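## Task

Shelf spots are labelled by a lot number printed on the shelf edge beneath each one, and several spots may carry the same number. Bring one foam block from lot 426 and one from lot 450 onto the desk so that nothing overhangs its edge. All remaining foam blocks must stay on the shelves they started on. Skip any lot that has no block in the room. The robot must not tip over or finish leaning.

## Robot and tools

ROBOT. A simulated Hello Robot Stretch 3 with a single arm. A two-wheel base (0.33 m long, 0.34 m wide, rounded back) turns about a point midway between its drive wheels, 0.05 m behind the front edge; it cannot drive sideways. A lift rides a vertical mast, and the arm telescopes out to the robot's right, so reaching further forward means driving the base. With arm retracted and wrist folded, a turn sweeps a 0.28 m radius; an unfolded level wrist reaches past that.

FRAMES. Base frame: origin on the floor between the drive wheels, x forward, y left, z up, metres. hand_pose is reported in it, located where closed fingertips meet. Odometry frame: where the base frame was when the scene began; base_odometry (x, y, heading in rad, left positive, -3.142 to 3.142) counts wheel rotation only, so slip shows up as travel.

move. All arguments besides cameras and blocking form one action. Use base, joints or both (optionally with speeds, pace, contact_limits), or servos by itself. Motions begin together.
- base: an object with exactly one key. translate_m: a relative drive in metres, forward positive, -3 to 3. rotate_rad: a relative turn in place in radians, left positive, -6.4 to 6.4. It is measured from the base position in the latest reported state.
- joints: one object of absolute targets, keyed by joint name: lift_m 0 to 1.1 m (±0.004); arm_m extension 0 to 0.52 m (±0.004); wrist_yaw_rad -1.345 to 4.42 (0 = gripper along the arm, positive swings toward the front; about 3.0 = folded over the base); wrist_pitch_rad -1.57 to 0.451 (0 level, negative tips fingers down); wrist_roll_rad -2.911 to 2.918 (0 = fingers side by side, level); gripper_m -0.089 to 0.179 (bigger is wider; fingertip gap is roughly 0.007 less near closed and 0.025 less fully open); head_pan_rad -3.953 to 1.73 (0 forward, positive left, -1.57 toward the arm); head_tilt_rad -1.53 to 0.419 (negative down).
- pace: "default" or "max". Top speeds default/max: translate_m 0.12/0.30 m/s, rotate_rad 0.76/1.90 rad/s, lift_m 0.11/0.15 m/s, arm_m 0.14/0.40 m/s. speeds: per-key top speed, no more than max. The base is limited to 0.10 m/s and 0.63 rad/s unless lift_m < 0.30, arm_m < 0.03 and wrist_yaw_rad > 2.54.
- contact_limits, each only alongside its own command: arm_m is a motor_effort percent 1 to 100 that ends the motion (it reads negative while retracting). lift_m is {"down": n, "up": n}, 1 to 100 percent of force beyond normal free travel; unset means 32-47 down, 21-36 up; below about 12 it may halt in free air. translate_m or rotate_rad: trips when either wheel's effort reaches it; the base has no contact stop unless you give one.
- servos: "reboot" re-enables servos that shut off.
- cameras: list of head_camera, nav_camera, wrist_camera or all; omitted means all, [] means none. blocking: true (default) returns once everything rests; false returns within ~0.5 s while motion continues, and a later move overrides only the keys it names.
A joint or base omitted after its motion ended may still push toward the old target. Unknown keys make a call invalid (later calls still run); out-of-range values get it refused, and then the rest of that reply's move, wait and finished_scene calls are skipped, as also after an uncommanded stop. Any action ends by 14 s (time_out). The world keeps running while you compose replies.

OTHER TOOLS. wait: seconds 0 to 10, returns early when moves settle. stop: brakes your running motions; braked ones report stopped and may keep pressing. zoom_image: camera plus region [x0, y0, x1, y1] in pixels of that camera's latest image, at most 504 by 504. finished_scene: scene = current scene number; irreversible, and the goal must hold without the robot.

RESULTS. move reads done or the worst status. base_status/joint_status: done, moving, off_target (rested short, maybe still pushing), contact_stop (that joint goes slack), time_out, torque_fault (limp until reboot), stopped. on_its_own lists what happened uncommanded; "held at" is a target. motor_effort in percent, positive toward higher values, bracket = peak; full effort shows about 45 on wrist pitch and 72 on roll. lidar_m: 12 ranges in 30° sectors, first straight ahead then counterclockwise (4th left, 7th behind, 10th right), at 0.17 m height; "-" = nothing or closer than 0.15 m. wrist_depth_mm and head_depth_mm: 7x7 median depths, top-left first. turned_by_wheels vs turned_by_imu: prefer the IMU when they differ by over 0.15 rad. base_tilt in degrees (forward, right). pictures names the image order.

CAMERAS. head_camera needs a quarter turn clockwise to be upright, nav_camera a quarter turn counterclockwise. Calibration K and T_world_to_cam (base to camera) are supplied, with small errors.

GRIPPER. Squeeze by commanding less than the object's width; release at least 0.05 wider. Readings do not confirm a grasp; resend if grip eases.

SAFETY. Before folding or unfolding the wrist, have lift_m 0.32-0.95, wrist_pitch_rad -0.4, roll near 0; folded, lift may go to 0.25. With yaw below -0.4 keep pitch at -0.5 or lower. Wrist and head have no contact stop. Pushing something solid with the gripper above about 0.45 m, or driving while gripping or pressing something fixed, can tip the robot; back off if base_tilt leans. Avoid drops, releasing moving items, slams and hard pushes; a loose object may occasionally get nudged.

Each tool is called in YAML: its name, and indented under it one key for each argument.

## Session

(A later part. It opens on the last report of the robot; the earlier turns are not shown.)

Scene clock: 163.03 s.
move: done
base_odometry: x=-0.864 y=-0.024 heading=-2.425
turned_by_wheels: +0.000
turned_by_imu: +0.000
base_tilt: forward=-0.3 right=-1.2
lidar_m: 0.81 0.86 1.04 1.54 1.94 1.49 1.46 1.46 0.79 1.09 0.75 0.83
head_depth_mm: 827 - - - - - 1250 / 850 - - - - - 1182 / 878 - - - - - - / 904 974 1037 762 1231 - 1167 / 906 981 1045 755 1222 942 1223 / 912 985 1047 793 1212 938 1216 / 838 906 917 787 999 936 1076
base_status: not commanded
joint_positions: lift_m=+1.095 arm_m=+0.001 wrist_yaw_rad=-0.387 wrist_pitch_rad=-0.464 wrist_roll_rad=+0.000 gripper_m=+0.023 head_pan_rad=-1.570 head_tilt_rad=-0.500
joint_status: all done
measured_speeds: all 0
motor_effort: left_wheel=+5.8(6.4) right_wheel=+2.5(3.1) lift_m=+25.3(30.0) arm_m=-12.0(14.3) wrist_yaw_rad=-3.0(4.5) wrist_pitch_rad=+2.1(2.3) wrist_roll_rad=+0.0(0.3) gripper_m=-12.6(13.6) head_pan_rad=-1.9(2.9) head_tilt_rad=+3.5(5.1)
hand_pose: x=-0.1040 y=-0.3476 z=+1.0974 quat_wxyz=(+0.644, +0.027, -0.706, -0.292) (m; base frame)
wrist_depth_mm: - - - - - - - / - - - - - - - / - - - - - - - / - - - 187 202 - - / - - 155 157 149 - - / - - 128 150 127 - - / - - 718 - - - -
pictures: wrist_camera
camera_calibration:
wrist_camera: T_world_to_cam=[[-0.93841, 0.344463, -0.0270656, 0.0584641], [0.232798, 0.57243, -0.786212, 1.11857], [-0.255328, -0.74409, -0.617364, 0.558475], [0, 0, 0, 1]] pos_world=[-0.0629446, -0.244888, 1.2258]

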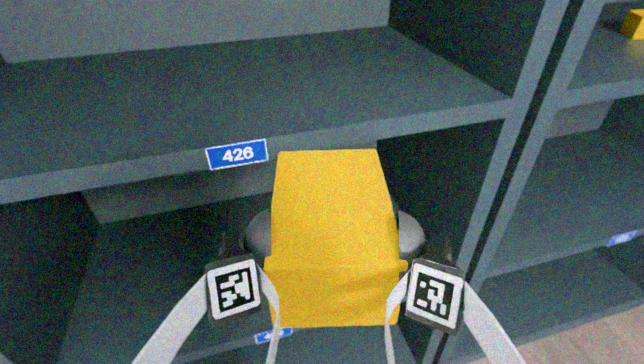

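move:
  base: {"rotate_rad": 1.929}
  joints: {"wrist_yaw_rad": 2.62, "wrist_pitch_rad": -0.43, "lift_m":0.288, "head_pan_rad":-3.85, "head_tilt_rad":-0.35}
  cameras: ["head_camera","nav_camera","wrist_camera"]
  pace: "max"

Scene clock: 215.00 s.
move: done
base_odometry: x=-0.864 y=-0.024 heading=-0.496
turned_by_wheels: +1.929
turned_by_imu: +1.898
base_tilt: forward=-0.3 right=-1.2
lidar_m: 2.36 1.57 1.45 1.47 0.91 1.10 0.75 0.86 0.81 0.82 1.05 1.03
head_depth_mm: 693 - - - - - - / 769 761 816 854 886 948 - / 948 904 1010 986 980 1045 967 / 961 1030 1101 1081 1247 1118 928 / 933 987 1058 1065 771 1114 869 / 902 958 1022 1047 762 1106 863 / 870 930 984 1016 709 1099 861
base_status: done
joint_positions: lift_m=+0.288 arm_m=+0.001 wrist_yaw_rad=+2.617 wrist_pitch_rad=-0.452 wrist_roll_rad=+0.000 gripper_m=+0.023 head_pan_rad=-3.850 head_tilt_rad=-0.350
joint_status: all done
measured_speeds: all 0
motor_effort: left_wheel=-8.4(12.7) right_wheel=+8.8(12.9) lift_m=+24.1(27.9) arm_m=-10.8(12.9) wrist_yaw_rad=+2.8(7.4) wrist_pitch_rad=+3.6(6.4) wrist_roll_rad=-0.2(0.4) gripper_m=-12.2(13.4) head_pan_rad=+2.9(5.9) head_tilt_rad=-3.6(9.0)
hand_pose: x=+0.0889 y=+0.0448 z=+0.2932 quat_wxyz=(+0.332, +0.706, -0.025, +0.625) (m; base frame)
wrist_depth_mm: - - - - - - - / - - - - - - - / 870 862 857 854 845 814 826 / 705 697 687 186 676 671 660 / 585 577 559 157 158 564 564 / 208 507 128 150 127 486 488 / 206 105 264 421 411 427 426
pictures: head_camera (sideways), nav_camera (sideways), wrist_camera
camera_calibration:
head_camera: T_world_to_cam=[[0.252529, -0.15544, -0.955022, 1.25687], [-0.677779, -0.732818, -0.0599461, 0.0818198], [-0.69054, 0.662432, -0.290411, 0.337797], [0, 0, 0, 1]] pos_world=[-0.0286793, 0.0315596, 1.30335]
nav_camera: T_world_to_cam=[[-0.252539, 0.193967, 0.947945, -1.18917], [0.639123, 0.768996, 0.012916, 0.0294822], [-0.726461, 0.609115, -0.318171, 0.371751], [0, 0, 0, 1]] pos_world=[-0.0490915, -0.0184517, 1.24517]
wrist_camera: T_world_to_cam=[[0.882694, -0.4692, -0.0265234, -0.0430101], [-0.303876, -0.5268, -0.793815, 0.31589], [0.358485, 0.708755, -0.607581, 0.280579], [0, 0, 0, 1]] pos_world=[0.0333727, -0.052631, 0.420092]

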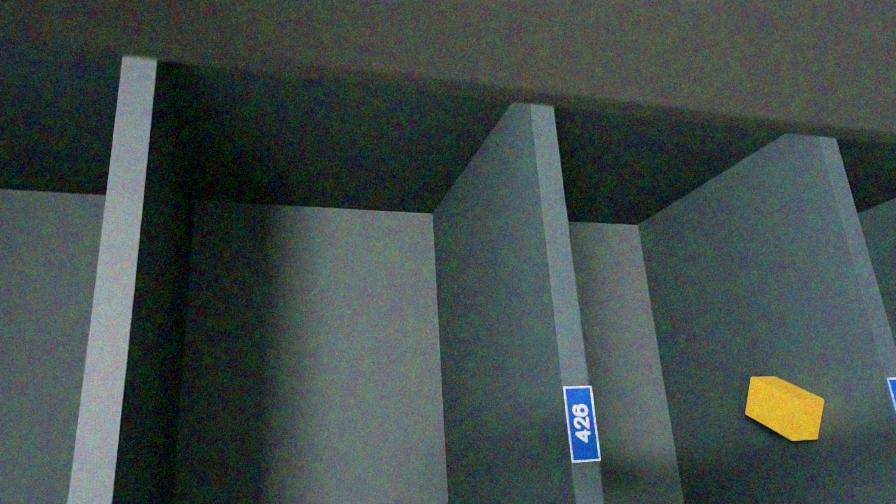

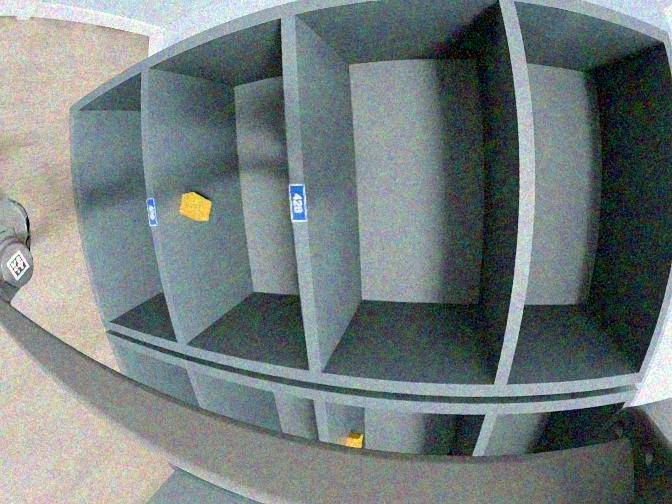

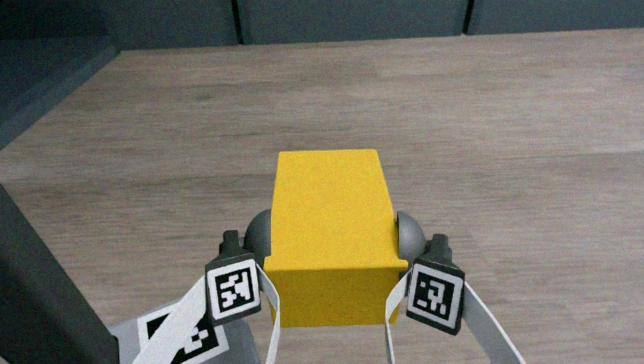

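move:
  base: {"translate_m": 1.42}
  joints: {"head_pan_rad":-3.4, "head_tilt_rad":-0.3}
  cameras: ["head_camera"]
  pace: "max"

zoom_image:
  camera: "head_camera"
  region: [340, 20, 740, 290]

move:
  base: {"rotate_rad": -0.448}
  joints: {"lift_m":0.85, "head_pan_rad":-1.57, "head_tilt_rad":-0.5}
  cameras: ["head_camera"]
  pace: "max"

Scene clock: 229.60 s.
move: done
base_odometry: x=+0.384 y=-0.701 heading=-0.497
turned_by_wheels: +0.000
turned_by_imu: +0.001
base_tilt: forward=-0.3 right=-1.4
lidar_m: 1.45 0.97 0.90 0.91 1.15 1.94 2.16 1.49 0.94 0.76 1.31 2.34
head_depth_mm: 2022 2113 2204 2304 2344 2055 1572 / 2019 2139 2245 2350 2417 2034 1555 / 2038 2126 2227 2080 2172 2023 1546 / 2073 2186 2314 2399 2414 2013 1537 / 2119 2210 2338 2432 2499 2005 1523 / 2127 2225 2336 2442 2390 1988 1522 / 2140 1972 2135 2223 2490 1960 1513
base_status: done
joint_positions: lift_m=+0.288 arm_m=+0.001 wrist_yaw_rad=+2.618 wrist_pitch_rad=-0.452 wrist_roll_rad=+0.000 gripper_m=+0.023 head_pan_rad=-3.400 head_tilt_rad=-0.299
joint_status: all done
measured_speeds: all 0
motor_effort: left_wheel=-2.1(9.8) right_wheel=+8.7(18.0) lift_m=+28.2(30.2) arm_m=-5.8(9.6) wrist_yaw_rad=+1.7(3.2) wrist_pitch_rad=+3.5(3.7) wrist_roll_rad=+0.1(0.3) gripper_m=-13.3(13.4) head_pan_rad=-2.9(5.6) head_tilt_rad=+4.8(6.9)
hand_pose: x=+0.0888 y=+0.0449 z=+0.2932 quat_wxyz=(+0.332, +0.706, -0.025, +0.625) (m; base frame)
wrist_depth_mm: 834 - - - 902 - - / - - - - 962 - - / 856 878 854 854 844 829 815 / 713 700 697 186 676 672 665 / 586 583 557 157 157 566 562 / 209 502 128 149 127 489 485 / 207 105 264 424 411 426 425
pictures: head_camera (sideways)
camera_calibration:
head_camera: T_world_to_cam=[[0.24801, -0.0176672, -0.968596, 1.27461], [-0.294427, -0.953913, -0.0579891, 0.0769544], [-0.922932, 0.299563, -0.241782, 0.275852], [0, 0, 0, 1]] pos_world=[-0.038867, 0.0132915, 1.30574]

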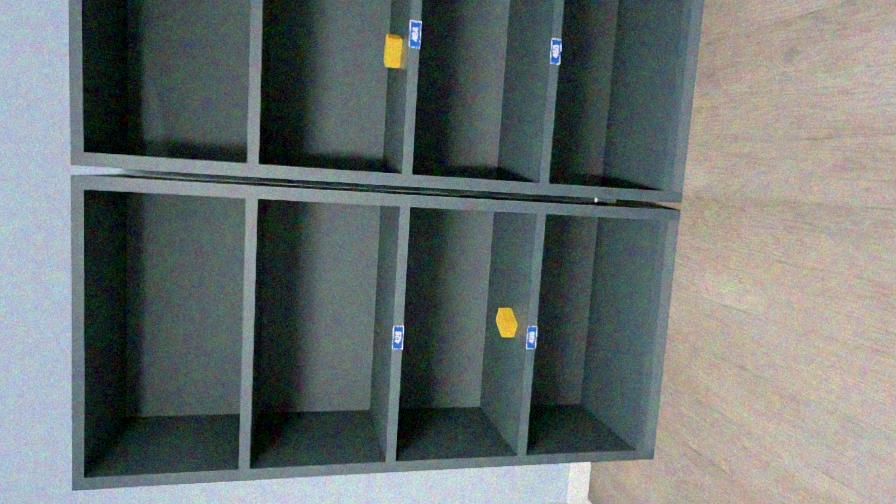

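Scaled by 1.260 from the camera's 896x504 image, which has a finer 1280x720 frame.

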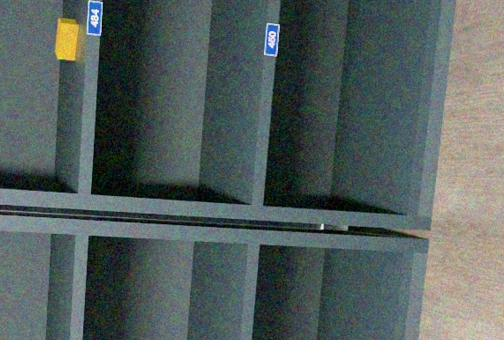

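Scene clock: 234.13 s.
move: done
base_odometry: x=+0.384 y=-0.701 heading=-0.944
turned_by_wheels: -0.448
turned_by_imu: -0.441
base_tilt: forward=-0.3 right=-1.4
lidar_m: 2.33 1.33 0.95 0.90 0.93 1.23 1.94 2.02 0.94 0.94 0.76 1.31
head_depth_mm: 1164 1258 1368 1502 960 816 1329 / 1156 1256 1367 1370 948 810 1316 / 1149 1244 1352 1353 940 803 1288 / 1140 1243 1352 1329 934 795 1302 / 1135 1234 1353 1319 928 794 1301 / 1133 1229 1341 1307 919 788 1261 / 1126 1227 1329 1291 913 782 1258
base_status: done
joint_positions: lift_m=+0.850 arm_m=+0.001 wrist_yaw_rad=+2.618 wrist_pitch_rad=-0.452 wrist_roll_rad=+0.000 gripper_m=+0.023 head_pan_rad=-1.570 head_tilt_rad=-0.500
joint_status: all done
measured_speeds: all 0
motor_effort: left_wheel=+5.5(13.5) right_wheel=-9.5(13.8) lift_m=+29.5(32.7) arm_m=-8.3(9.0) wrist_yaw_rad=+2.6(3.0) wrist_pitch_rad=+3.5(3.7) wrist_roll_rad=+0.1(0.3) gripper_m=-12.5(13.5) head_pan_rad=-3.5(6.0) head_tilt_rad=-3.6(6.4)
hand_pose: x=+0.0889 y=+0.0449 z=+0.8552 quat_wxyz=(+0.332, +0.706, -0.025, +0.625) (m; base frame)
wrist_depth_mm: - - - - - - - / - - - - - - - / - - - - - - - / - - - 187 - - - / - - 156 156 158 - - / 209 - 128 150 127 - - / 207 244 992 985 943 - -
pictures: head_camera (sideways)
camera_calibration:
head_camera: T_world_to_cam=[[-0.0467033, 0.432314, -0.900513, 1.18756], [0.997512, -0.0274807, -0.0649268, 0.0780414], [-0.0528156, -0.901304, -0.429955, 0.515479], [0, 0, 0, 1]] pos_world=[0.00484121, -0.0466525, 1.29612]

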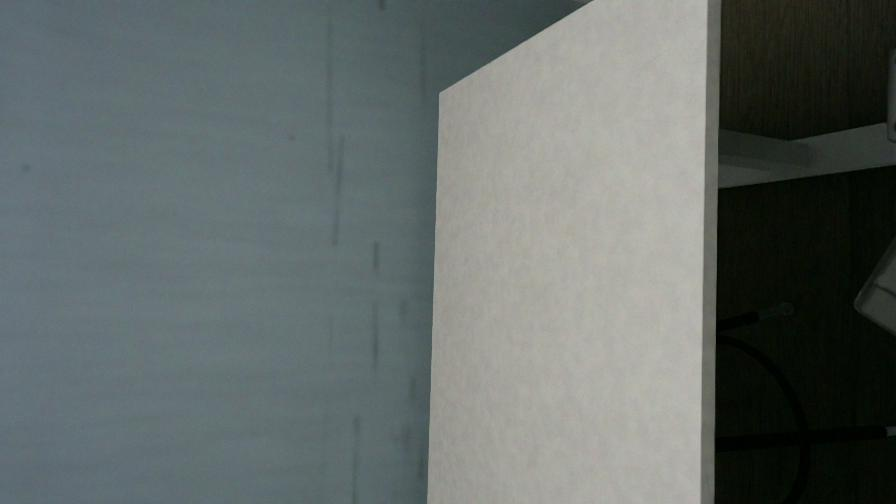

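move:
  joints: {"wrist_yaw_rad":0}
  cameras: []

move:
  joints: {"arm_m": 0.345, "wrist_pitch_rad":-0.45}
  cameras: ["head_camera"]
  speeds: {"arm_m": 0.22}

move:
  joints: {"lift_m":0.765}
  cameras: ["wrist_camera"]

move:
  joints: {"lift_m":0.732}
  contact_limits: {"lift_m": {"down": 14}}
  speeds: {"lift_m": 0.03}
  cameras: ["wrist_camera"]

Scene clock: 246.50 s.
move: done
base_odometry: x=+0.384 y=-0.701 heading=-0.944
turned_by_wheels: +0.000
turned_by_imu: +0.000
base_tilt: forward=-0.2 right=-1.2
lidar_m: 2.33 1.33 0.95 0.90 0.93 1.23 1.94 2.01 0.94 0.94 0.76 1.31
head_depth_mm: 1164 1264 1371 1512 959 814 1328 / 1160 1244 1365 1360 949 809 1324 / 1148 1239 1354 1352 943 802 470 / 1150 1238 1348 1334 933 721 296 / 1138 1227 1338 1324 928 795 1243 / 1133 1226 1342 1307 919 790 1262 / 1129 1217 1329 1291 914 785 1252
base_status: not commanded
joint_positions: lift_m=+0.850 arm_m=+0.001 wrist_yaw_rad=+0.003 wrist_pitch_rad=-0.452 wrist_roll_rad=+0.000 gripper_m=+0.023 head_pan_rad=-1.570 head_tilt_rad=-0.500
joint_status: all done
measured_speeds: all 0
motor_effort: left_wheel=+5.3(5.8) right_wheel=-9.3(10.1) lift_m=+29.1(30.3) arm_m=-11.9(12.3) wrist_yaw_rad=-2.5(6.4) wrist_pitch_rad=+3.6(3.6) wrist_roll_rad=-0.1(0.3) gripper_m=-12.7(13.4) head_pan_rad=-3.2(3.7) head_tilt_rad=-4.6(5.1)
hand_pose: x=-0.0209 y=-0.3656 z=+0.8552 quat_wxyz=(+0.690, +0.160, -0.688, -0.158) (m; base frame)
wrist_depth_mm: - - - - - - - / - - - - - - - / - - - - - - - / - - - 187 - - - / - - 155 156 155 - - / - - 128 149 127 - - / - 980 - 975 964 - -
pictures: none
No camera images: "cameras" was empty.

Scene clock: 249.93 s.
move: done
base_odometry: x=+0.384 y=-0.701 heading=-0.944
turned_by_wheels: +0.000
turned_by_imu: +0.000
base_tilt: forward=-0.3 right=-1.1
lidar_m: 2.33 1.32 0.94 0.90 0.92 1.23 1.94 2.01 0.94 0.94 0.76 1.31
head_depth_mm: 1161 1254 1376 1501 959 302 - / 1160 1248 1359 1364 399 334 1316 / 1148 1242 1359 529 496 803 1276 / 1145 1241 1352 1333 537 798 1306 / 1138 1229 1335 1321 926 792 1296 / 1137 1227 1333 1299 920 786 1267 / 1134 1220 1317 1293 917 783 1253
base_status: not commanded
joint_positions: lift_m=+0.850 arm_m=+0.345 wrist_yaw_rad=+0.003 wrist_pitch_rad=-0.464 wrist_roll_rad=+0.000 gripper_m=+0.023 head_pan_rad=-1.570 head_tilt_rad=-0.500
joint_status: all done
measured_speeds: all 0
motor_effort: left_wheel=+5.4(6.0) right_wheel=-9.3(10.5) lift_m=+23.6(29.8) arm_m=+12.5(14.7) wrist_yaw_rad=-2.9(4.5) wrist_pitch_rad=+2.1(5.2) wrist_roll_rad=+0.1(0.3) gripper_m=-13.0(13.4) head_pan_rad=-2.7(3.6) head_tilt_rad=-4.1(4.9)
hand_pose: x=-0.0209 y=-0.7083 z=+0.8524 quat_wxyz=(+0.689, +0.164, -0.687, -0.162) (m; base frame)
wrist_depth_mm: - - - - - - - / - - - - - - - / - - - - - - - / - - - 186 - - - / - - 153 157 150 - - / - - 128 149 127 - - / - - - - - - -
pictures: head_camera (sideways)
camera_calibration:
head_camera: T_world_to_cam=[[-0.0465309, 0.432328, -0.900515, 1.18757], [0.997498, -0.0279177, -0.0649452, 0.0780455], [-0.0532179, -0.901284, -0.429948, 0.515472], [0, 0, 0, 1]] pos_world=[0.00484058, -0.0466527, 1.29612]

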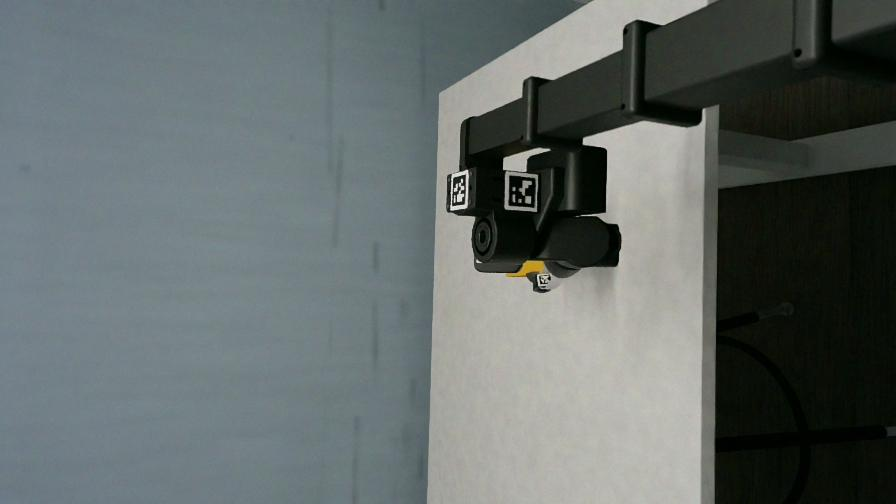

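Scene clock: 251.53 s.
move: done
base_odometry: x=+0.384 y=-0.701 heading=-0.944
turned_by_wheels: +0.000
turned_by_imu: +0.000
base_tilt: forward=-0.4 right=-1.2
lidar_m: 2.34 1.33 0.94 0.90 0.93 1.23 1.94 2.01 0.94 0.94 0.76 1.31
head_depth_mm: 1161 1253 1371 1504 960 787 351 / 1157 1250 1365 1364 947 409 341 / 1149 1242 1362 1347 542 749 1289 / 1147 1237 1349 1337 641 747 1305 / 1141 1231 1339 1315 923 795 1304 / 1127 1227 1338 1305 917 786 1262 / 1129 1221 1326 1288 913 779 1257
base_status: not commanded
joint_positions: lift_m=+0.765 arm_m=+0.345 wrist_yaw_rad=+0.003 wrist_pitch_rad=-0.464 wrist_roll_rad=+0.000 gripper_m=+0.023 head_pan_rad=-1.570 head_tilt_rad=-0.500
joint_status: all done
measured_speeds: all 0
motor_effort: left_wheel=+5.2(5.8) right_wheel=-9.8(10.0) lift_m=+24.3(26.2) arm_m=+11.7(13.2) wrist_yaw_rad=-2.8(4.1) wrist_pitch_rad=+2.2(2.3) wrist_roll_rad=+0.0(0.3) gripper_m=-12.7(13.5) head_pan_rad=-2.7(3.1) head_tilt_rad=-3.5(4.9)
hand_pose: x=-0.0209 y=-0.7083 z=+0.7674 quat_wxyz=(+0.689, +0.164, -0.687, -0.162) (m; base frame)
wrist_depth_mm: - - - - - - - / - - - - - - - / - - - - - - - / - - - 186 - - - / - - 153 157 149 - - / - - 128 150 127 - - / - - - - - - -
pictures: wrist_camera
camera_calibration:
wrist_camera: T_world_to_cam=[[-0.998897, -0.0384033, -0.0270216, -0.0207111], [-0.00249909, 0.618113, -0.786086, 1.07355], [0.0468907, -0.785151, -0.617527, 0.0849447], [0, 0, 0, 1]] pos_world=[-0.0219884, -0.597678, 0.895801]

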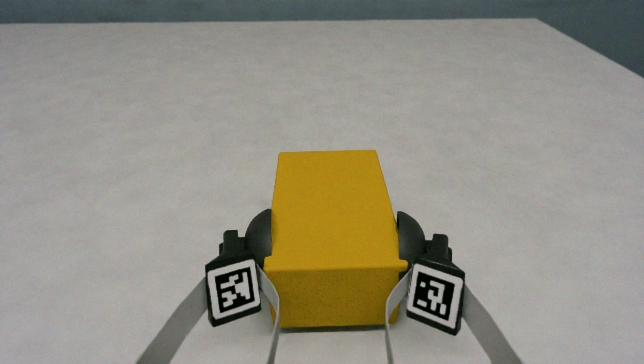

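Scene clock: 253.07 s.
move: done
base_odometry: x=+0.384 y=-0.701 heading=-0.944
turned_by_wheels: +0.000
turned_by_imu: +0.000
base_tilt: forward=-0.4 right=-1.4
lidar_m: 2.33 1.33 0.95 0.90 0.92 1.23 1.94 2.02 0.94 0.94 0.76 1.31
head_depth_mm: 1167 1264 1380 1502 958 814 1290 / 1157 1246 1367 1359 951 471 366 / 1150 1243 1346 1352 589 547 1276 / 1143 1233 1348 1346 827 721 1302 / 1137 1234 1343 1322 928 792 1298 / 1135 1223 1328 1301 919 787 1268 / 1127 1225 1319 1294 915 783 1251
base_status: not commanded
joint_positions: lift_m=+0.732 arm_m=+0.345 wrist_yaw_rad=+0.003 wrist_pitch_rad=-0.430 wrist_roll_rad=+0.000 gripper_m=+0.023 head_pan_rad=-1.570 head_tilt_rad=-0.500
joint_status: all done
measured_speeds: all 0
motor_effort: left_wheel=+5.5(5.8) right_wheel=-10.1(10.3) lift_m=+19.1(25.9) arm_m=+10.3(12.4) wrist_yaw_rad=-2.6(4.9) wrist_pitch_rad=-4.2(4.3) wrist_roll_rad=-0.3(0.3) gripper_m=-12.7(13.4) head_pan_rad=-2.1(2.7) head_tilt_rad=-3.9(4.8)
contact_limits: lift_m down 14 (down: maximum 72; up: maximum 65)
hand_pose: x=-0.0209 y=-0.7129 z=+0.7421 quat_wxyz=(+0.691, +0.152, -0.690, -0.150) (m; base frame)
wrist_depth_mm: - - - - - - - / - - - - - - - / - - - - - - - / - - - 172 - - - / - - 151 142 146 - - / - - 128 142 127 - - / - - - - - - -
pictures: wrist_camera
camera_calibration:
wrist_camera: T_world_to_cam=[[-0.998892, -0.0393429, -0.0258084, -0.0231199], [-0.00239819, 0.590359, -0.807137, 1.05233], [0.0469913, -0.806181, -0.5898, 0.0301771], [0, 0, 0, 1]] pos_world=[-0.0219886, -0.597833, 0.866575]

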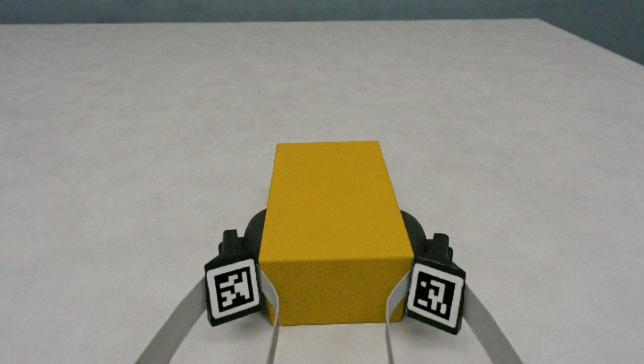

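move:
  joints: {"gripper_m": 0.13}
  cameras: []

move:
  joints: {"lift_m": 0.86, "head_pan_rad":0.8, "head_tilt_rad":-0.4}
  cameras: ["nav_camera","wrist_camera"]

move:
  joints: {"arm_m": 0.0, "wrist_pitch_rad":-0.4, "gripper_m":0.05}
  pace: "max"
  cameras: []

Scene clock: 265.00 s.
move: done
base_odometry: x=+0.384 y=-0.701 heading=-0.944
turned_by_wheels: +0.000
turned_by_imu: +0.000
base_tilt: forward=-0.3 right=-1.3
lidar_m: 2.34 1.33 0.94 0.90 0.93 1.24 1.94 2.02 0.94 0.94 0.76 1.31
head_depth_mm: 1161 1252 1369 1509 958 814 1292 / 1152 1247 1365 1362 951 470 366 / 1144 1243 1354 1342 570 549 1288 / 1147 1234 1349 1329 854 720 1299 / 1139 1235 1337 1314 929 795 1302 / 1135 1227 1335 1309 921 787 1262 / 1123 1218 1325 1290 916 780 1261
base_status: not commanded
joint_positions: lift_m=+0.732 arm_m=+0.345 wrist_yaw_rad=+0.003 wrist_pitch_rad=-0.449 wrist_roll_rad=+0.000 gripper_m=+0.130 head_pan_rad=-1.570 head_tilt_rad=-0.500
joint_status: all done
measured_speeds: all 0
motor_effort: left_wheel=+5.5(5.8) right_wheel=-10.0(10.3) lift_m=+28.6(28.8) arm_m=+8.6(9.3) wrist_yaw_rad=-2.1(4.5) wrist_pitch_rad=-0.6(4.3) wrist_roll_rad=-0.1(0.3) gripper_m=+1.3(83.0) head_pan_rad=-1.8(2.5) head_tilt_rad=-3.8(4.3)
contact_limits: lift_m down 14 (down: maximum 72; up: maximum 65)
hand_pose: x=-0.0210 y=-0.7104 z=+0.7378 quat_wxyz=(+0.690, +0.158, -0.689, -0.157) (m; base frame)
wrist_depth_mm: - - - - - - - / - - - - - - - / - - - 191 - - - / - - - 162 161 - - / - - 145 136 139 144 - / - 124 - 145 150 123 - / - - - - - - -
pictures: none
No camera images: "cameras" was empty.

Scene clock: 267.60 s.
move: done
base_odometry: x=+0.384 y=-0.701 heading=-0.944
turned_by_wheels: +0.000
turned_by_imu: +0.000
base_tilt: forward=-0.4 right=-1.2
lidar_m: 2.33 1.33 0.94 0.90 0.93 1.23 1.94 2.02 0.94 0.94 0.76 1.31
head_depth_mm: 2127 2214 2308 2435 2460 1794 1430 / 2269 2401 2525 2656 2461 1792 1415 / 1215 1307 1427 1565 1758 1779 1405 / 1086 1164 1258 1362 1492 1602 1413 / 987 1046 1121 1200 1297 1405 1411 / 901 951 1011 1074 1161 1242 1321 / 832 873 919 974 1038 1118 1207
base_status: not commanded
joint_positions: lift_m=+0.860 arm_m=+0.345 wrist_yaw_rad=+0.002 wrist_pitch_rad=-0.462 wrist_roll_rad=+0.000 gripper_m=+0.130 head_pan_rad=+0.808 head_tilt_rad=-0.400
joint_status: all done
measured_speeds: translate_m=+0.000 rotate_rad=+0.000 lift_m=+0.000 arm_m=+0.000 wrist_yaw_rad=+0.000 wrist_pitch_rad=+0.000 wrist_roll_rad=+0.000 head_pan_rad=-0.024 head_tilt_rad=+0.000
motor_effort: left_wheel=+5.6(5.8) right_wheel=-8.8(10.3) lift_m=+29.1(32.8) arm_m=+6.2(8.5) wrist_yaw_rad=-2.9(4.2) wrist_pitch_rad=+1.7(1.8) wrist_roll_rad=-0.2(0.3) gripper_m=+0.8(1.4) head_pan_rad=-2.6(5.4) head_tilt_rad=+5.2(7.5)
hand_pose: x=-0.0210 y=-0.7086 z=+0.8630 quat_wxyz=(+0.689, +0.163, -0.688, -0.161) (m; base frame)
wrist_depth_mm: - - - - - - - / - - - - - - - / - - - - - - - / - - - - - - - / - - - - - 144 - / - 125 - 263 - 123 - / - 121 - - - - -
pictures: nav_camera (sideways), wrist_camera
camera_calibration:
nav_camera: T_world_to_cam=[[0.239891, 0.275729, 0.93082, -1.16983], [0.733673, -0.679394, 0.0121689, 0.0298443], [0.635749, 0.679998, -0.365276, 0.424744], [0, 0, 0, 1]] pos_world=[-0.0112939, 0.0540079, 1.24369]
wrist_camera: T_world_to_cam=[[-0.998911, -0.0381131, -0.026894, -0.0180888], [-0.00229421, 0.615993, -0.787748, 1.14885], [0.04659, -0.786829, -0.61541, 0.140689], [0, 0, 0, 1]] pos_world=[-0.0219881, -0.597675, 0.991099]

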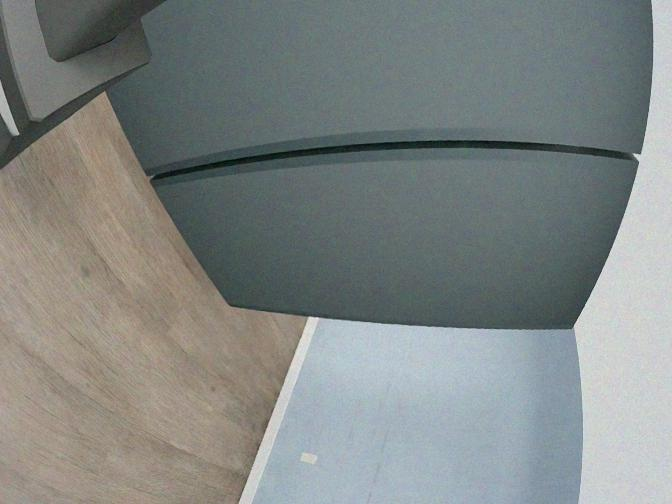

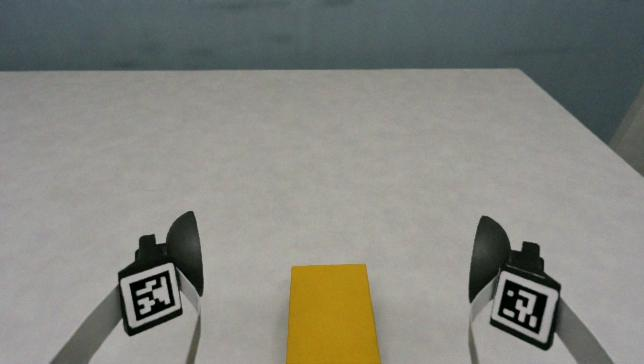

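Scene clock: 269.73 s.
move: done
base_odometry: x=+0.384 y=-0.701 heading=-0.944
turned_by_wheels: +0.000
turned_by_imu: +0.000
base_tilt: forward=-0.2 right=-1.1
lidar_m: 2.34 1.33 0.95 0.90 0.92 1.24 1.94 2.01 0.94 0.94 0.76 1.31
head_depth_mm: 2126 2206 2330 2433 2442 1807 1429 / 2281 2390 2541 2625 2445 1786 1425 / 1236 1324 1445 1595 2098 1777 1410 / 1096 1178 1272 1388 1503 1617 1403 / 995 1058 1127 1217 1311 1430 1399 / 908 957 1015 1087 1162 1247 1313 / 838 880 926 981 1043 1125 1213
base_status: not commanded
joint_positions: lift_m=+0.860 arm_m=+0.001 wrist_yaw_rad=+0.002 wrist_pitch_rad=-0.420 wrist_roll_rad=+0.000 gripper_m=+0.050 head_pan_rad=+0.800 head_tilt_rad=-0.400
joint_status: all done
measured_speeds: all 0
motor_effort: left_wheel=+5.4(5.9) right_wheel=-8.9(10.3) lift_m=+25.6(30.0) arm_m=-11.2(15.0) wrist_yaw_rad=-2.3(3.8) wrist_pitch_rad=+3.3(5.6) wrist_roll_rad=+0.0(0.3) gripper_m=+0.5(79.8) head_pan_rad=-3.2(3.7) head_tilt_rad=+4.1(5.2)
hand_pose: x=-0.0210 y=-0.3696 z=+0.8721 quat_wxyz=(+0.692, +0.149, -0.691, -0.147) (m; base frame)
wrist_depth_mm: - - - - - - - / - - - - - - - / - - - 499 - - - / - - - - - - - / - - 155 - 152 - - / - - 126 - 125 - - / - - - - - - -
pictures: none
No camera images: "cameras" was empty.

move:
  base: {"rotate_rad": 0.387}
  joints: {"wrist_yaw_rad": 3.0, "lift_m":0.288, "head_pan_rad":0, "head_tilt_rad":-0.3}
  cameras: []
  pace: "max"

move:
  base: {"translate_m": 1.885}
  cameras: ["nav_camera"]
  pace: "max"

move:
  base: {"rotate_rad": 1.21}
  joints: {"head_pan_rad":0.6, "head_tilt_rad":-0.3}
  cameras: ["nav_camera"]
  pace: "max"

Scene clock: 301.23 s.
move: done
base_odometry: x=+0.384 y=-0.701 heading=-0.558
turned_by_wheels: +0.387
turned_by_imu: +0.381
base_tilt: forward=-0.4 right=-1.2
lidar_m: 1.58 1.00 0.90 0.90 1.10 1.94 2.16 1.53 0.94 0.76 1.31 2.33
head_depth_mm: 1935 2009 2096 2178 2301 2049 1566 / 1993 2067 2165 2265 2387 2031 1553 / 2075 2160 2239 2371 2480 2030 1554 / 2146 2224 2358 2479 2598 2011 1547 / 2221 2331 2424 2549 2644 1991 1527 / 2306 2420 2551 2717 2701 1920 1525 / 1260 1295 1335 1380 1429 1494 1466
base_status: done
joint_positions: lift_m=+0.288 arm_m=+0.001 wrist_yaw_rad=+2.997 wrist_pitch_rad=-0.419 wrist_roll_rad=+0.000 gripper_m=+0.050 head_pan_rad=+0.000 head_tilt_rad=-0.298
joint_status: all done
measured_speeds: all 0
motor_effort: left_wheel=-8.2(12.8) right_wheel=+8.4(12.7) lift_m=+23.4(30.7) arm_m=-2.4(6.8) wrist_yaw_rad=+1.8(8.8) wrist_pitch_rad=+3.1(3.4) wrist_roll_rad=-0.1(0.4) gripper_m=+0.5(0.8) head_pan_rad=+4.0(4.6) head_tilt_rad=+0.4(6.2)
hand_pose: x=+0.0110 y=+0.0763 z=+0.3004 quat_wxyz=(+0.197, +0.700, +0.097, +0.679) (m; base frame)
wrist_depth_mm: - 137 959 - - - - / - 148 - - - - 815 / 931 162 870 922 909 843 847 / 733 186 663 713 720 710 699 / 619 590 199 580 590 589 582 / 523 517 127 321 125 497 498 / 440 99 265 278 432 440 436
pictures: none
No camera images: "cameras" was empty.

Scene clock: 308.93 s.
move: done
base_odometry: x=+1.983 y=-1.699 heading=-0.558
turned_by_wheels: +0.000
turned_by_imu: +0.001
base_tilt: forward=-0.4 right=-1.1
lidar_m: 0.58 0.71 1.37 0.77 0.51 0.63 3.50 1.76 2.02 1.01 0.64 0.58
head_depth_mm: 456 474 493 515 540 564 593 / 471 491 513 535 560 588 621 / 486 508 530 556 583 614 646 / 505 526 552 577 607 643 678 / 524 548 574 604 636 673 712 / 543 569 599 630 667 706 748 / 565 594 624 658 700 742 791
base_status: done
joint_positions: lift_m=+0.288 arm_m=+0.001 wrist_yaw_rad=+2.998 wrist_pitch_rad=-0.419 wrist_roll_rad=+0.000 gripper_m=+0.050 head_pan_rad=+0.000 head_tilt_rad=-0.300
joint_status: not commanded
measured_speeds: all 0
motor_effort: left_wheel=-1.1(10.3) right_wheel=+9.0(15.2) lift_m=+27.8(30.0) arm_m=+4.3(4.3) wrist_yaw_rad=+2.2(3.0) wrist_pitch_rad=+3.1(3.3) wrist_roll_rad=-0.2(0.5) gripper_m=+0.6(0.9) head_pan_rad=+2.8(4.0) head_tilt_rad=-2.4(4.3)
hand_pose: x=+0.0109 y=+0.0764 z=+0.3004 quat_wxyz=(+0.197, +0.700, +0.097, +0.680) (m; base frame)
wrist_depth_mm: - 137 - - - - - / - 148 - - - - - / - 162 817 918 906 890 887 / - 178 669 731 719 713 700 / 589 566 199 582 586 590 587 / 524 517 127 319 125 502 498 / 440 99 264 276 430 442 437
pictures: nav_camera (sideways)
camera_calibration:
nav_camera: T_world_to_cam=[[0.270592, 0.0170829, 0.962542, -1.2114], [0.0145374, -0.999801, 0.0136574, 0.0322545], [0.962584, 0.0102972, -0.270787, 0.299732], [0, 0, 0, 1]] pos_world=[0.0388089, 0.0498559, 1.24675]

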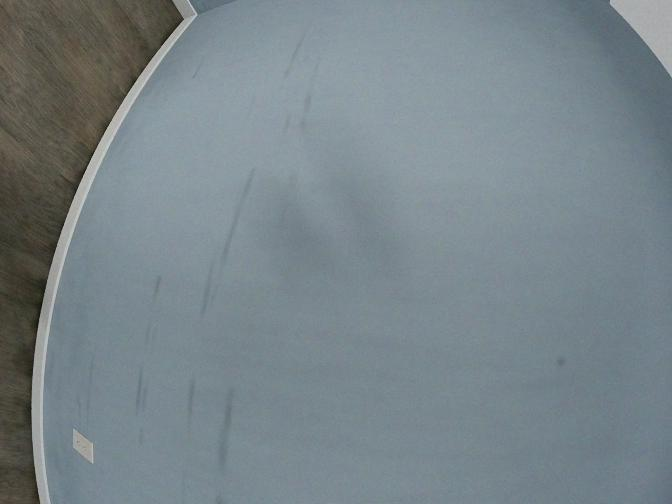

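Scene clock: 310.83 s.
move: done
base_odometry: x=+1.983 y=-1.699 heading=+0.652
turned_by_wheels: +1.210
turned_by_imu: +1.185
base_tilt: forward=-0.2 right=-1.2
lidar_m: 1.73 0.64 0.51 0.92 2.03 1.76 2.02 0.85 0.61 0.58 0.60 0.80
head_depth_mm: 1490 1538 1588 1656 1713 1797 1567 / 1564 1624 1691 1771 1827 1872 1552 / 1660 1716 1802 1876 1969 1971 1542 / 685 722 768 1927 2028 1839 1446 / 590 619 650 685 724 768 818 / 518 541 563 590 618 650 684 / 464 479 497 519 540 565 590
base_status: done
joint_positions: lift_m=+0.288 arm_m=+0.001 wrist_yaw_rad=+2.998 wrist_pitch_rad=-0.419 wrist_roll_rad=+0.000 gripper_m=+0.050 head_pan_rad=+0.605 head_tilt_rad=-0.300
joint_status: all done
measured_speeds: all 0
motor_effort: left_wheel=-5.6(14.8) right_wheel=+7.9(14.3) lift_m=+27.5(28.5) arm_m=-1.1(4.8) wrist_yaw_rad=+1.3(3.2) wrist_pitch_rad=+3.1(3.3) wrist_roll_rad=-0.3(0.3) gripper_m=+0.3(0.8) head_pan_rad=-3.0(5.2) head_tilt_rad=-2.3(5.5)
hand_pose: x=+0.0109 y=+0.0764 z=+0.3004 quat_wxyz=(+0.197, +0.700, +0.097, +0.680) (m; base frame)
wrist_depth_mm: - 137 - - - - - / - 147 - - - - - / 932 162 870 912 846 - - / 742 187 663 718 710 - 648 / 605 586 200 577 591 588 593 / 523 521 127 320 125 498 496 / 438 99 266 276 431 442 435
pictures: nav_camera (sideways)
camera_calibration:
nav_camera: T_world_to_cam=[[0.212897, 0.168033, 0.962517, -1.211], [0.580659, -0.814032, 0.0136768, 0.0288114], [0.785818, 0.555982, -0.270875, 0.300982], [0, 0, 0, 1]] pos_world=[0.00457171, 0.0596015, 1.24675]

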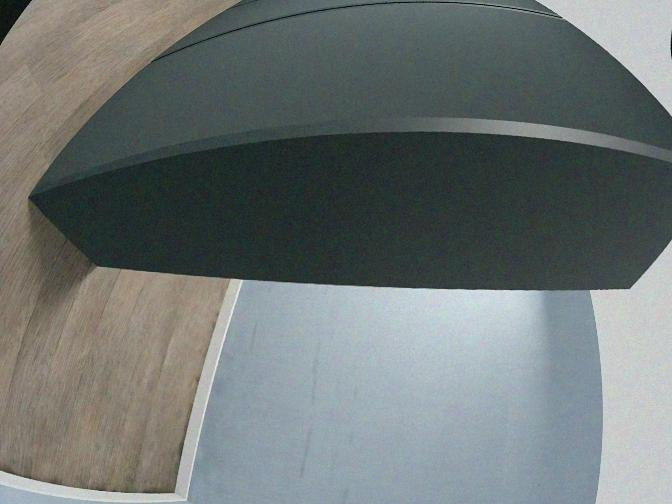

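move:
  base: {"translate_m": 1.22}
  joints: {"head_pan_rad":1.73, "head_tilt_rad":-0.35}
  cameras: ["nav_camera","head_camera"]
  pace: "max"

move:
  base: {"rotate_rad": -1.597}
  joints: {"head_pan_rad":-2.2, "head_tilt_rad":-0.4}
  cameras: ["nav_camera","head_camera"]
  pace: "max"

Scene clock: 333.33 s.
move: done
base_odometry: x=+2.954 y=-0.959 heading=+0.652
turned_by_wheels: +0.000
turned_by_imu: +0.001
base_tilt: forward=-0.4 right=-1.1
lidar_m: 0.52 0.53 0.71 1.83 1.38 0.68 2.40 0.80 0.57 0.55 0.56 0.54
head_depth_mm: 2313 2170 2063 1966 1855 1718 1480 / 3327 3642 3778 3414 2515 1902 1482 / 3563 3785 - - 2646 1873 1472 / 3598 3803 - - 2647 1870 1474 / 2940 2165 2289 2411 2464 1861 1463 / 1772 2054 1845 1982 1851 1660 1460 / 1181 1236 1315 - - - -
base_status: done
joint_positions: lift_m=+0.288 arm_m=+0.001 wrist_yaw_rad=+2.998 wrist_pitch_rad=-0.419 wrist_roll_rad=+0.000 gripper_m=+0.050 head_pan_rad=+1.713 head_tilt_rad=-0.350
joint_status: all done
joint sent to its limit — head_pan_rad, upper limit.
measured_speeds: all 0
motor_effort: left_wheel=+2.8(10.7) right_wheel=+2.3(17.2) lift_m=+25.0(26.8) arm_m=-6.8(13.0) wrist_yaw_rad=+1.6(2.9) wrist_pitch_rad=+3.1(3.2) wrist_roll_rad=+0.1(0.3) gripper_m=+0.4(1.3) head_pan_rad=-2.9(4.7) head_tilt_rad=-3.8(8.4)
hand_pose: x=+0.0109 y=+0.0764 z=+0.3004 quat_wxyz=(+0.197, +0.700, +0.097, +0.680) (m; base frame)
wrist_depth_mm: - 137 - - - - 527 / - 148 - - - - 529 / - 162 867 908 897 810 542 / 710 186 672 716 716 711 549 / 609 591 199 577 596 591 544 / 517 519 127 321 126 502 502 / 442 100 266 277 430 439 438
pictures: head_camera (sideways), nav_camera (sideways)
camera_calibration:
head_camera: T_world_to_cam=[[0.0873397, -0.283593, -0.954959, 1.25781], [-0.992781, -0.10389, -0.0599467, 0.0836776], [-0.0822103, 0.953301, -0.290619, 0.334361], [0, 0, 0, 1]] pos_world=[0.000704615, 0.0466528, 1.30335]
nav_camera: T_world_to_cam=[[-0.0619492, 0.312554, 0.947878, -1.19023], [0.987583, 0.156563, 0.0129189, 0.0273777], [-0.144365, 0.936909, -0.318372, 0.368514], [0, 0, 0, 1]] pos_world=[-0.0475711, 0.0224608, 1.24516]

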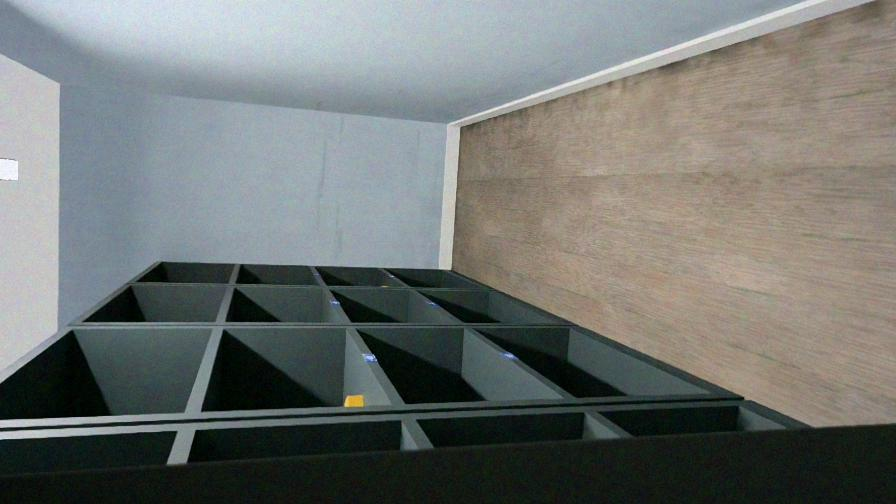

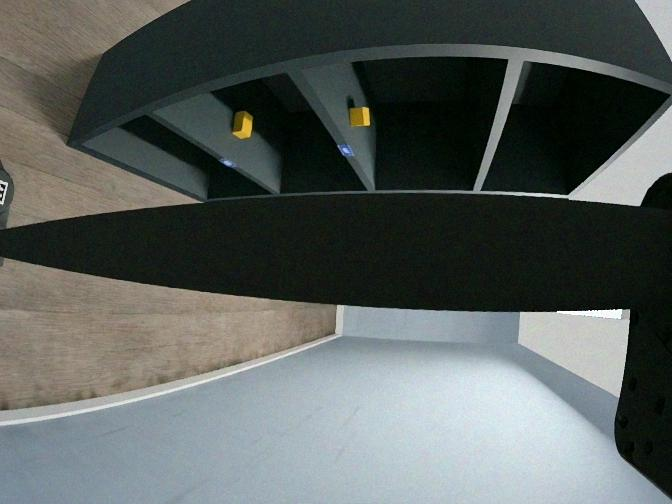

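Scene clock: 336.27 s.
move: done
base_odometry: x=+2.954 y=-0.959 heading=-0.945
turned_by_wheels: -1.597
turned_by_imu: -1.566
base_tilt: forward=-0.3 right=-1.2
lidar_m: 0.54 0.56 0.54 0.52 0.53 0.71 1.80 1.38 0.68 2.45 0.80 0.57
head_depth_mm: 1273 1343 1427 1088 1471 1531 1377 / 1145 1297 1415 1021 1444 1144 1331 / 571 607 656 744 1244 1023 1294 / 627 658 702 748 795 855 924 / 715 763 813 877 946 1028 1129 / 828 894 972 3121 2143 1623 1350 / 2817 2964 3040 3251 2351 1745 1386
base_status: done
joint_positions: lift_m=+0.288 arm_m=+0.001 wrist_yaw_rad=+2.998 wrist_pitch_rad=-0.419 wrist_roll_rad=+0.000 gripper_m=+0.050 head_pan_rad=-2.208 head_tilt_rad=-0.402
joint_status: all done
measured_speeds: translate_m=+0.000 rotate_rad=+0.000 lift_m=+0.000 arm_m=+0.000 wrist_yaw_rad=+0.000 wrist_pitch_rad=+0.000 wrist_roll_rad=+0.000 head_pan_rad=+0.024 head_tilt_rad=+0.000
motor_effort: left_wheel=+4.7(14.8) right_wheel=-6.9(14.8) lift_m=+24.1(25.3) arm_m=-11.2(12.9) wrist_yaw_rad=+1.2(2.7) wrist_pitch_rad=+3.1(3.3) wrist_roll_rad=+0.0(0.3) gripper_m=+0.4(1.2) head_pan_rad=+3.3(6.2) head_tilt_rad=-0.3(6.7)
hand_pose: x=+0.0109 y=+0.0764 z=+0.3004 quat_wxyz=(+0.197, +0.700, +0.097, +0.680) (m; base frame)
wrist_depth_mm: 468 137 499 519 537 543 - / 520 148 531 - - - - / 547 161 170 - - - - / - 180 189 661 675 683 - / 593 568 199 576 596 590 573 / 518 514 127 320 125 503 502 / 440 99 265 277 431 445 438
pictures: head_camera (sideways), nav_camera (sideways)
camera_calibration:
head_camera: T_world_to_cam=[[0.166441, 0.302489, -0.938508, 1.23587], [0.780949, -0.621527, -0.0618251, 0.075343], [-0.60201, -0.722637, -0.339676, 0.40135], [0, 0, 0, 1]] pos_world=[-0.0229207, -0.0369774, 1.30086]
nav_camera: T_world_to_cam=[[-0.204554, -0.304891, 0.930161, -1.16632], [-0.812807, 0.582406, 0.0121565, 0.0392918], [-0.545438, -0.753555, -0.366951, 0.434105], [0, 0, 0, 1]] pos_world=[0.0301398, -0.0513606, 1.24368]

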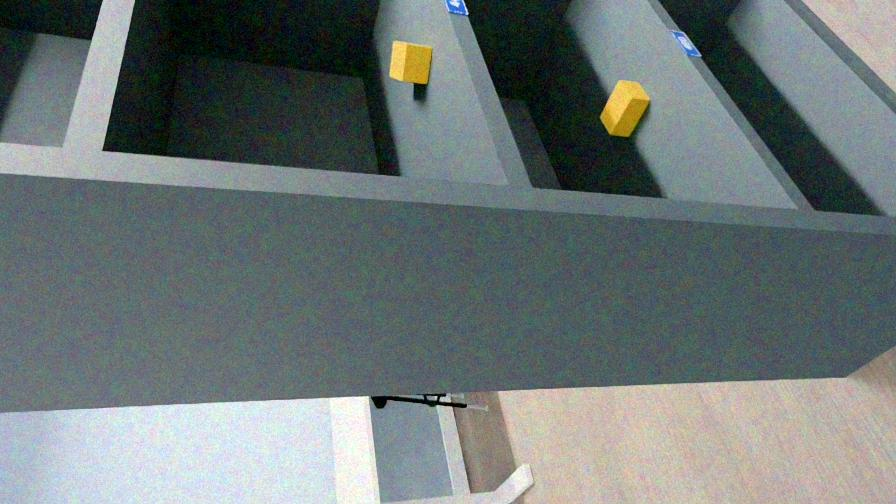

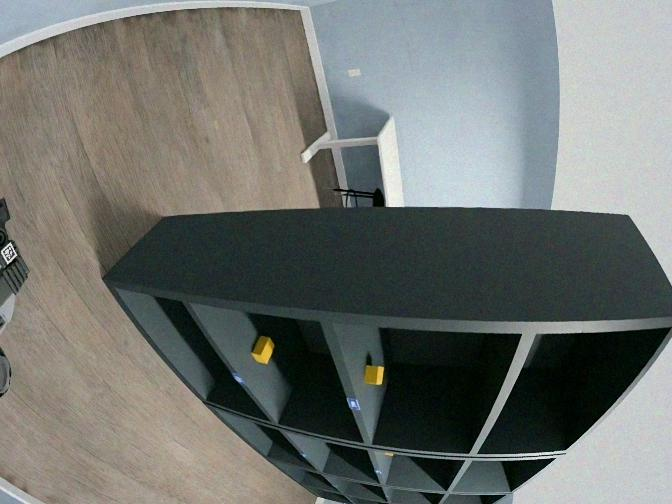

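move:
  base: {"translate_m": -0.65}
  joints: {"head_pan_rad":-1.8, "head_tilt_rad":-0.45}
  cameras: ["nav_camera","head_camera"]
  pace: "max"

zoom_image:
  camera: "nav_camera"
  region: [100, 200, 340, 440]

Scene clock: 345.77 s.
move: done
base_odometry: x=+2.573 y=-0.432 heading=-0.945
turned_by_wheels: +0.000
turned_by_imu: +0.000
base_tilt: forward=-0.1 right=-1.0
lidar_m: 1.19 0.73 0.52 0.50 0.51 0.68 1.72 0.87 0.96 0.60 0.53 1.25
head_depth_mm: 576 970 1053 831 1143 1017 890 / 588 938 1019 822 1172 1011 860 / 602 909 986 701 1167 1005 828 / 615 882 954 805 628 999 804 / 632 856 927 794 622 990 799 / 650 832 897 787 584 984 793 / 671 810 870 775 578 981 790
base_status: done
joint_positions: lift_m=+0.288 arm_m=+0.001 wrist_yaw_rad=+2.998 wrist_pitch_rad=-0.419 wrist_roll_rad=+0.000 gripper_m=+0.050 head_pan_rad=-1.800 head_tilt_rad=-0.450
joint_status: all done
measured_speeds: all 0
motor_effort: left_wheel=+0.9(14.3) right_wheel=-7.6(14.0) lift_m=+24.9(29.8) arm_m=-6.0(9.1) wrist_yaw_rad=+1.7(2.9) wrist_pitch_rad=+3.1(3.3) wrist_roll_rad=-0.1(0.3) gripper_m=+0.3(1.0) head_pan_rad=-2.8(6.2) head_tilt_rad=-4.0(6.2)
hand_pose: x=+0.0109 y=+0.0764 z=+0.3004 quat_wxyz=(+0.197, +0.700, +0.097, +0.680) (m; base frame)
wrist_depth_mm: 451 137 481 502 511 533 539 / 498 148 520 537 - - - / 529 161 170 - - - - / - 178 188 - 669 674 670 / 588 578 200 578 594 587 585 / 520 517 127 320 126 503 503 / 441 99 266 277 430 443 439
pictures: head_camera (sideways), nav_camera (sideways)
camera_calibration:
head_camera: T_world_to_cam=[[0.0426321, 0.387139, -0.921035, 1.21374], [0.964309, -0.257071, -0.0634197, 0.0762942], [-0.261324, -0.885459, -0.384281, 0.457344], [0, 0, 0, 1]] pos_world=[-0.00580054, -0.0453129, 1.29848]
nav_camera: T_world_to_cam=[[-0.0766197, -0.404211, 0.911451, -1.14261], [-0.977434, 0.210936, 0.0113797, 0.0412936], [-0.196858, -0.890011, -0.411251, 0.489627], [0, 0, 0, 1]] pos_world=[0.0492026, -0.0347903, 1.24232]

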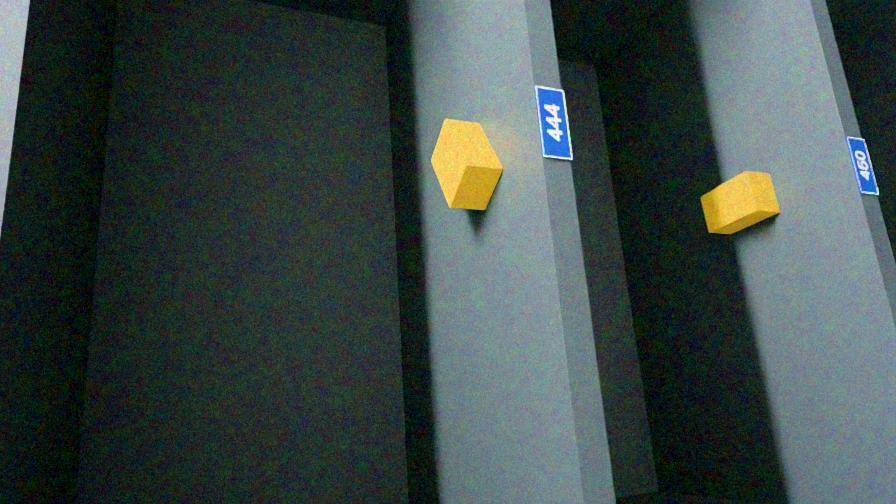

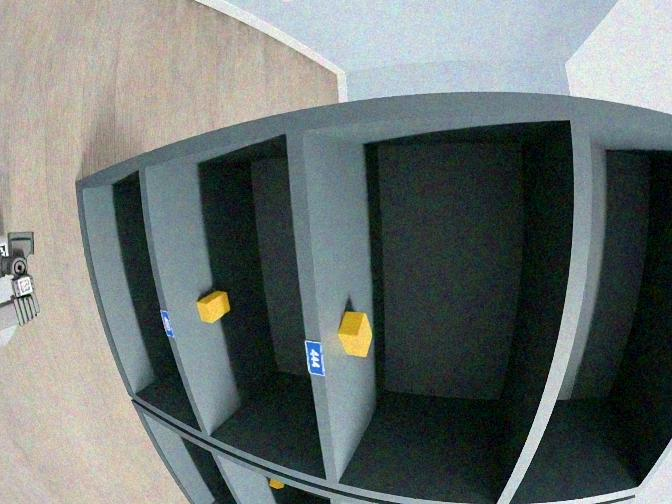

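Scaled by 2.100 from the camera's 672x504 image, which has a finer 792x594 frame.

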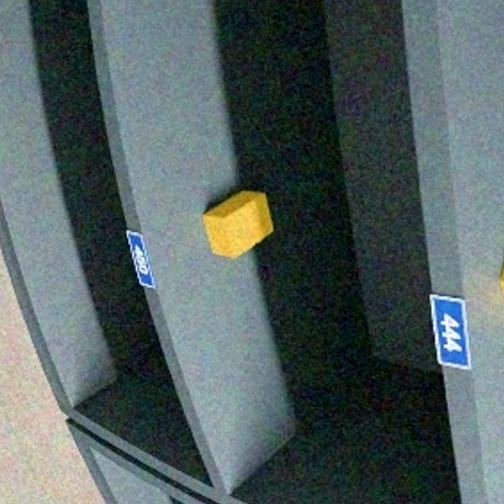

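zoom_image:
  camera: "head_camera"
  region: [800, 110, 896, 220]

Scaled by 4.582 from the camera's 896x504 image, which has a finer 1280x720 frame.

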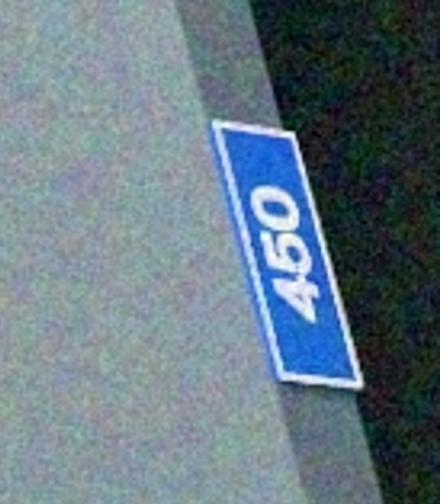

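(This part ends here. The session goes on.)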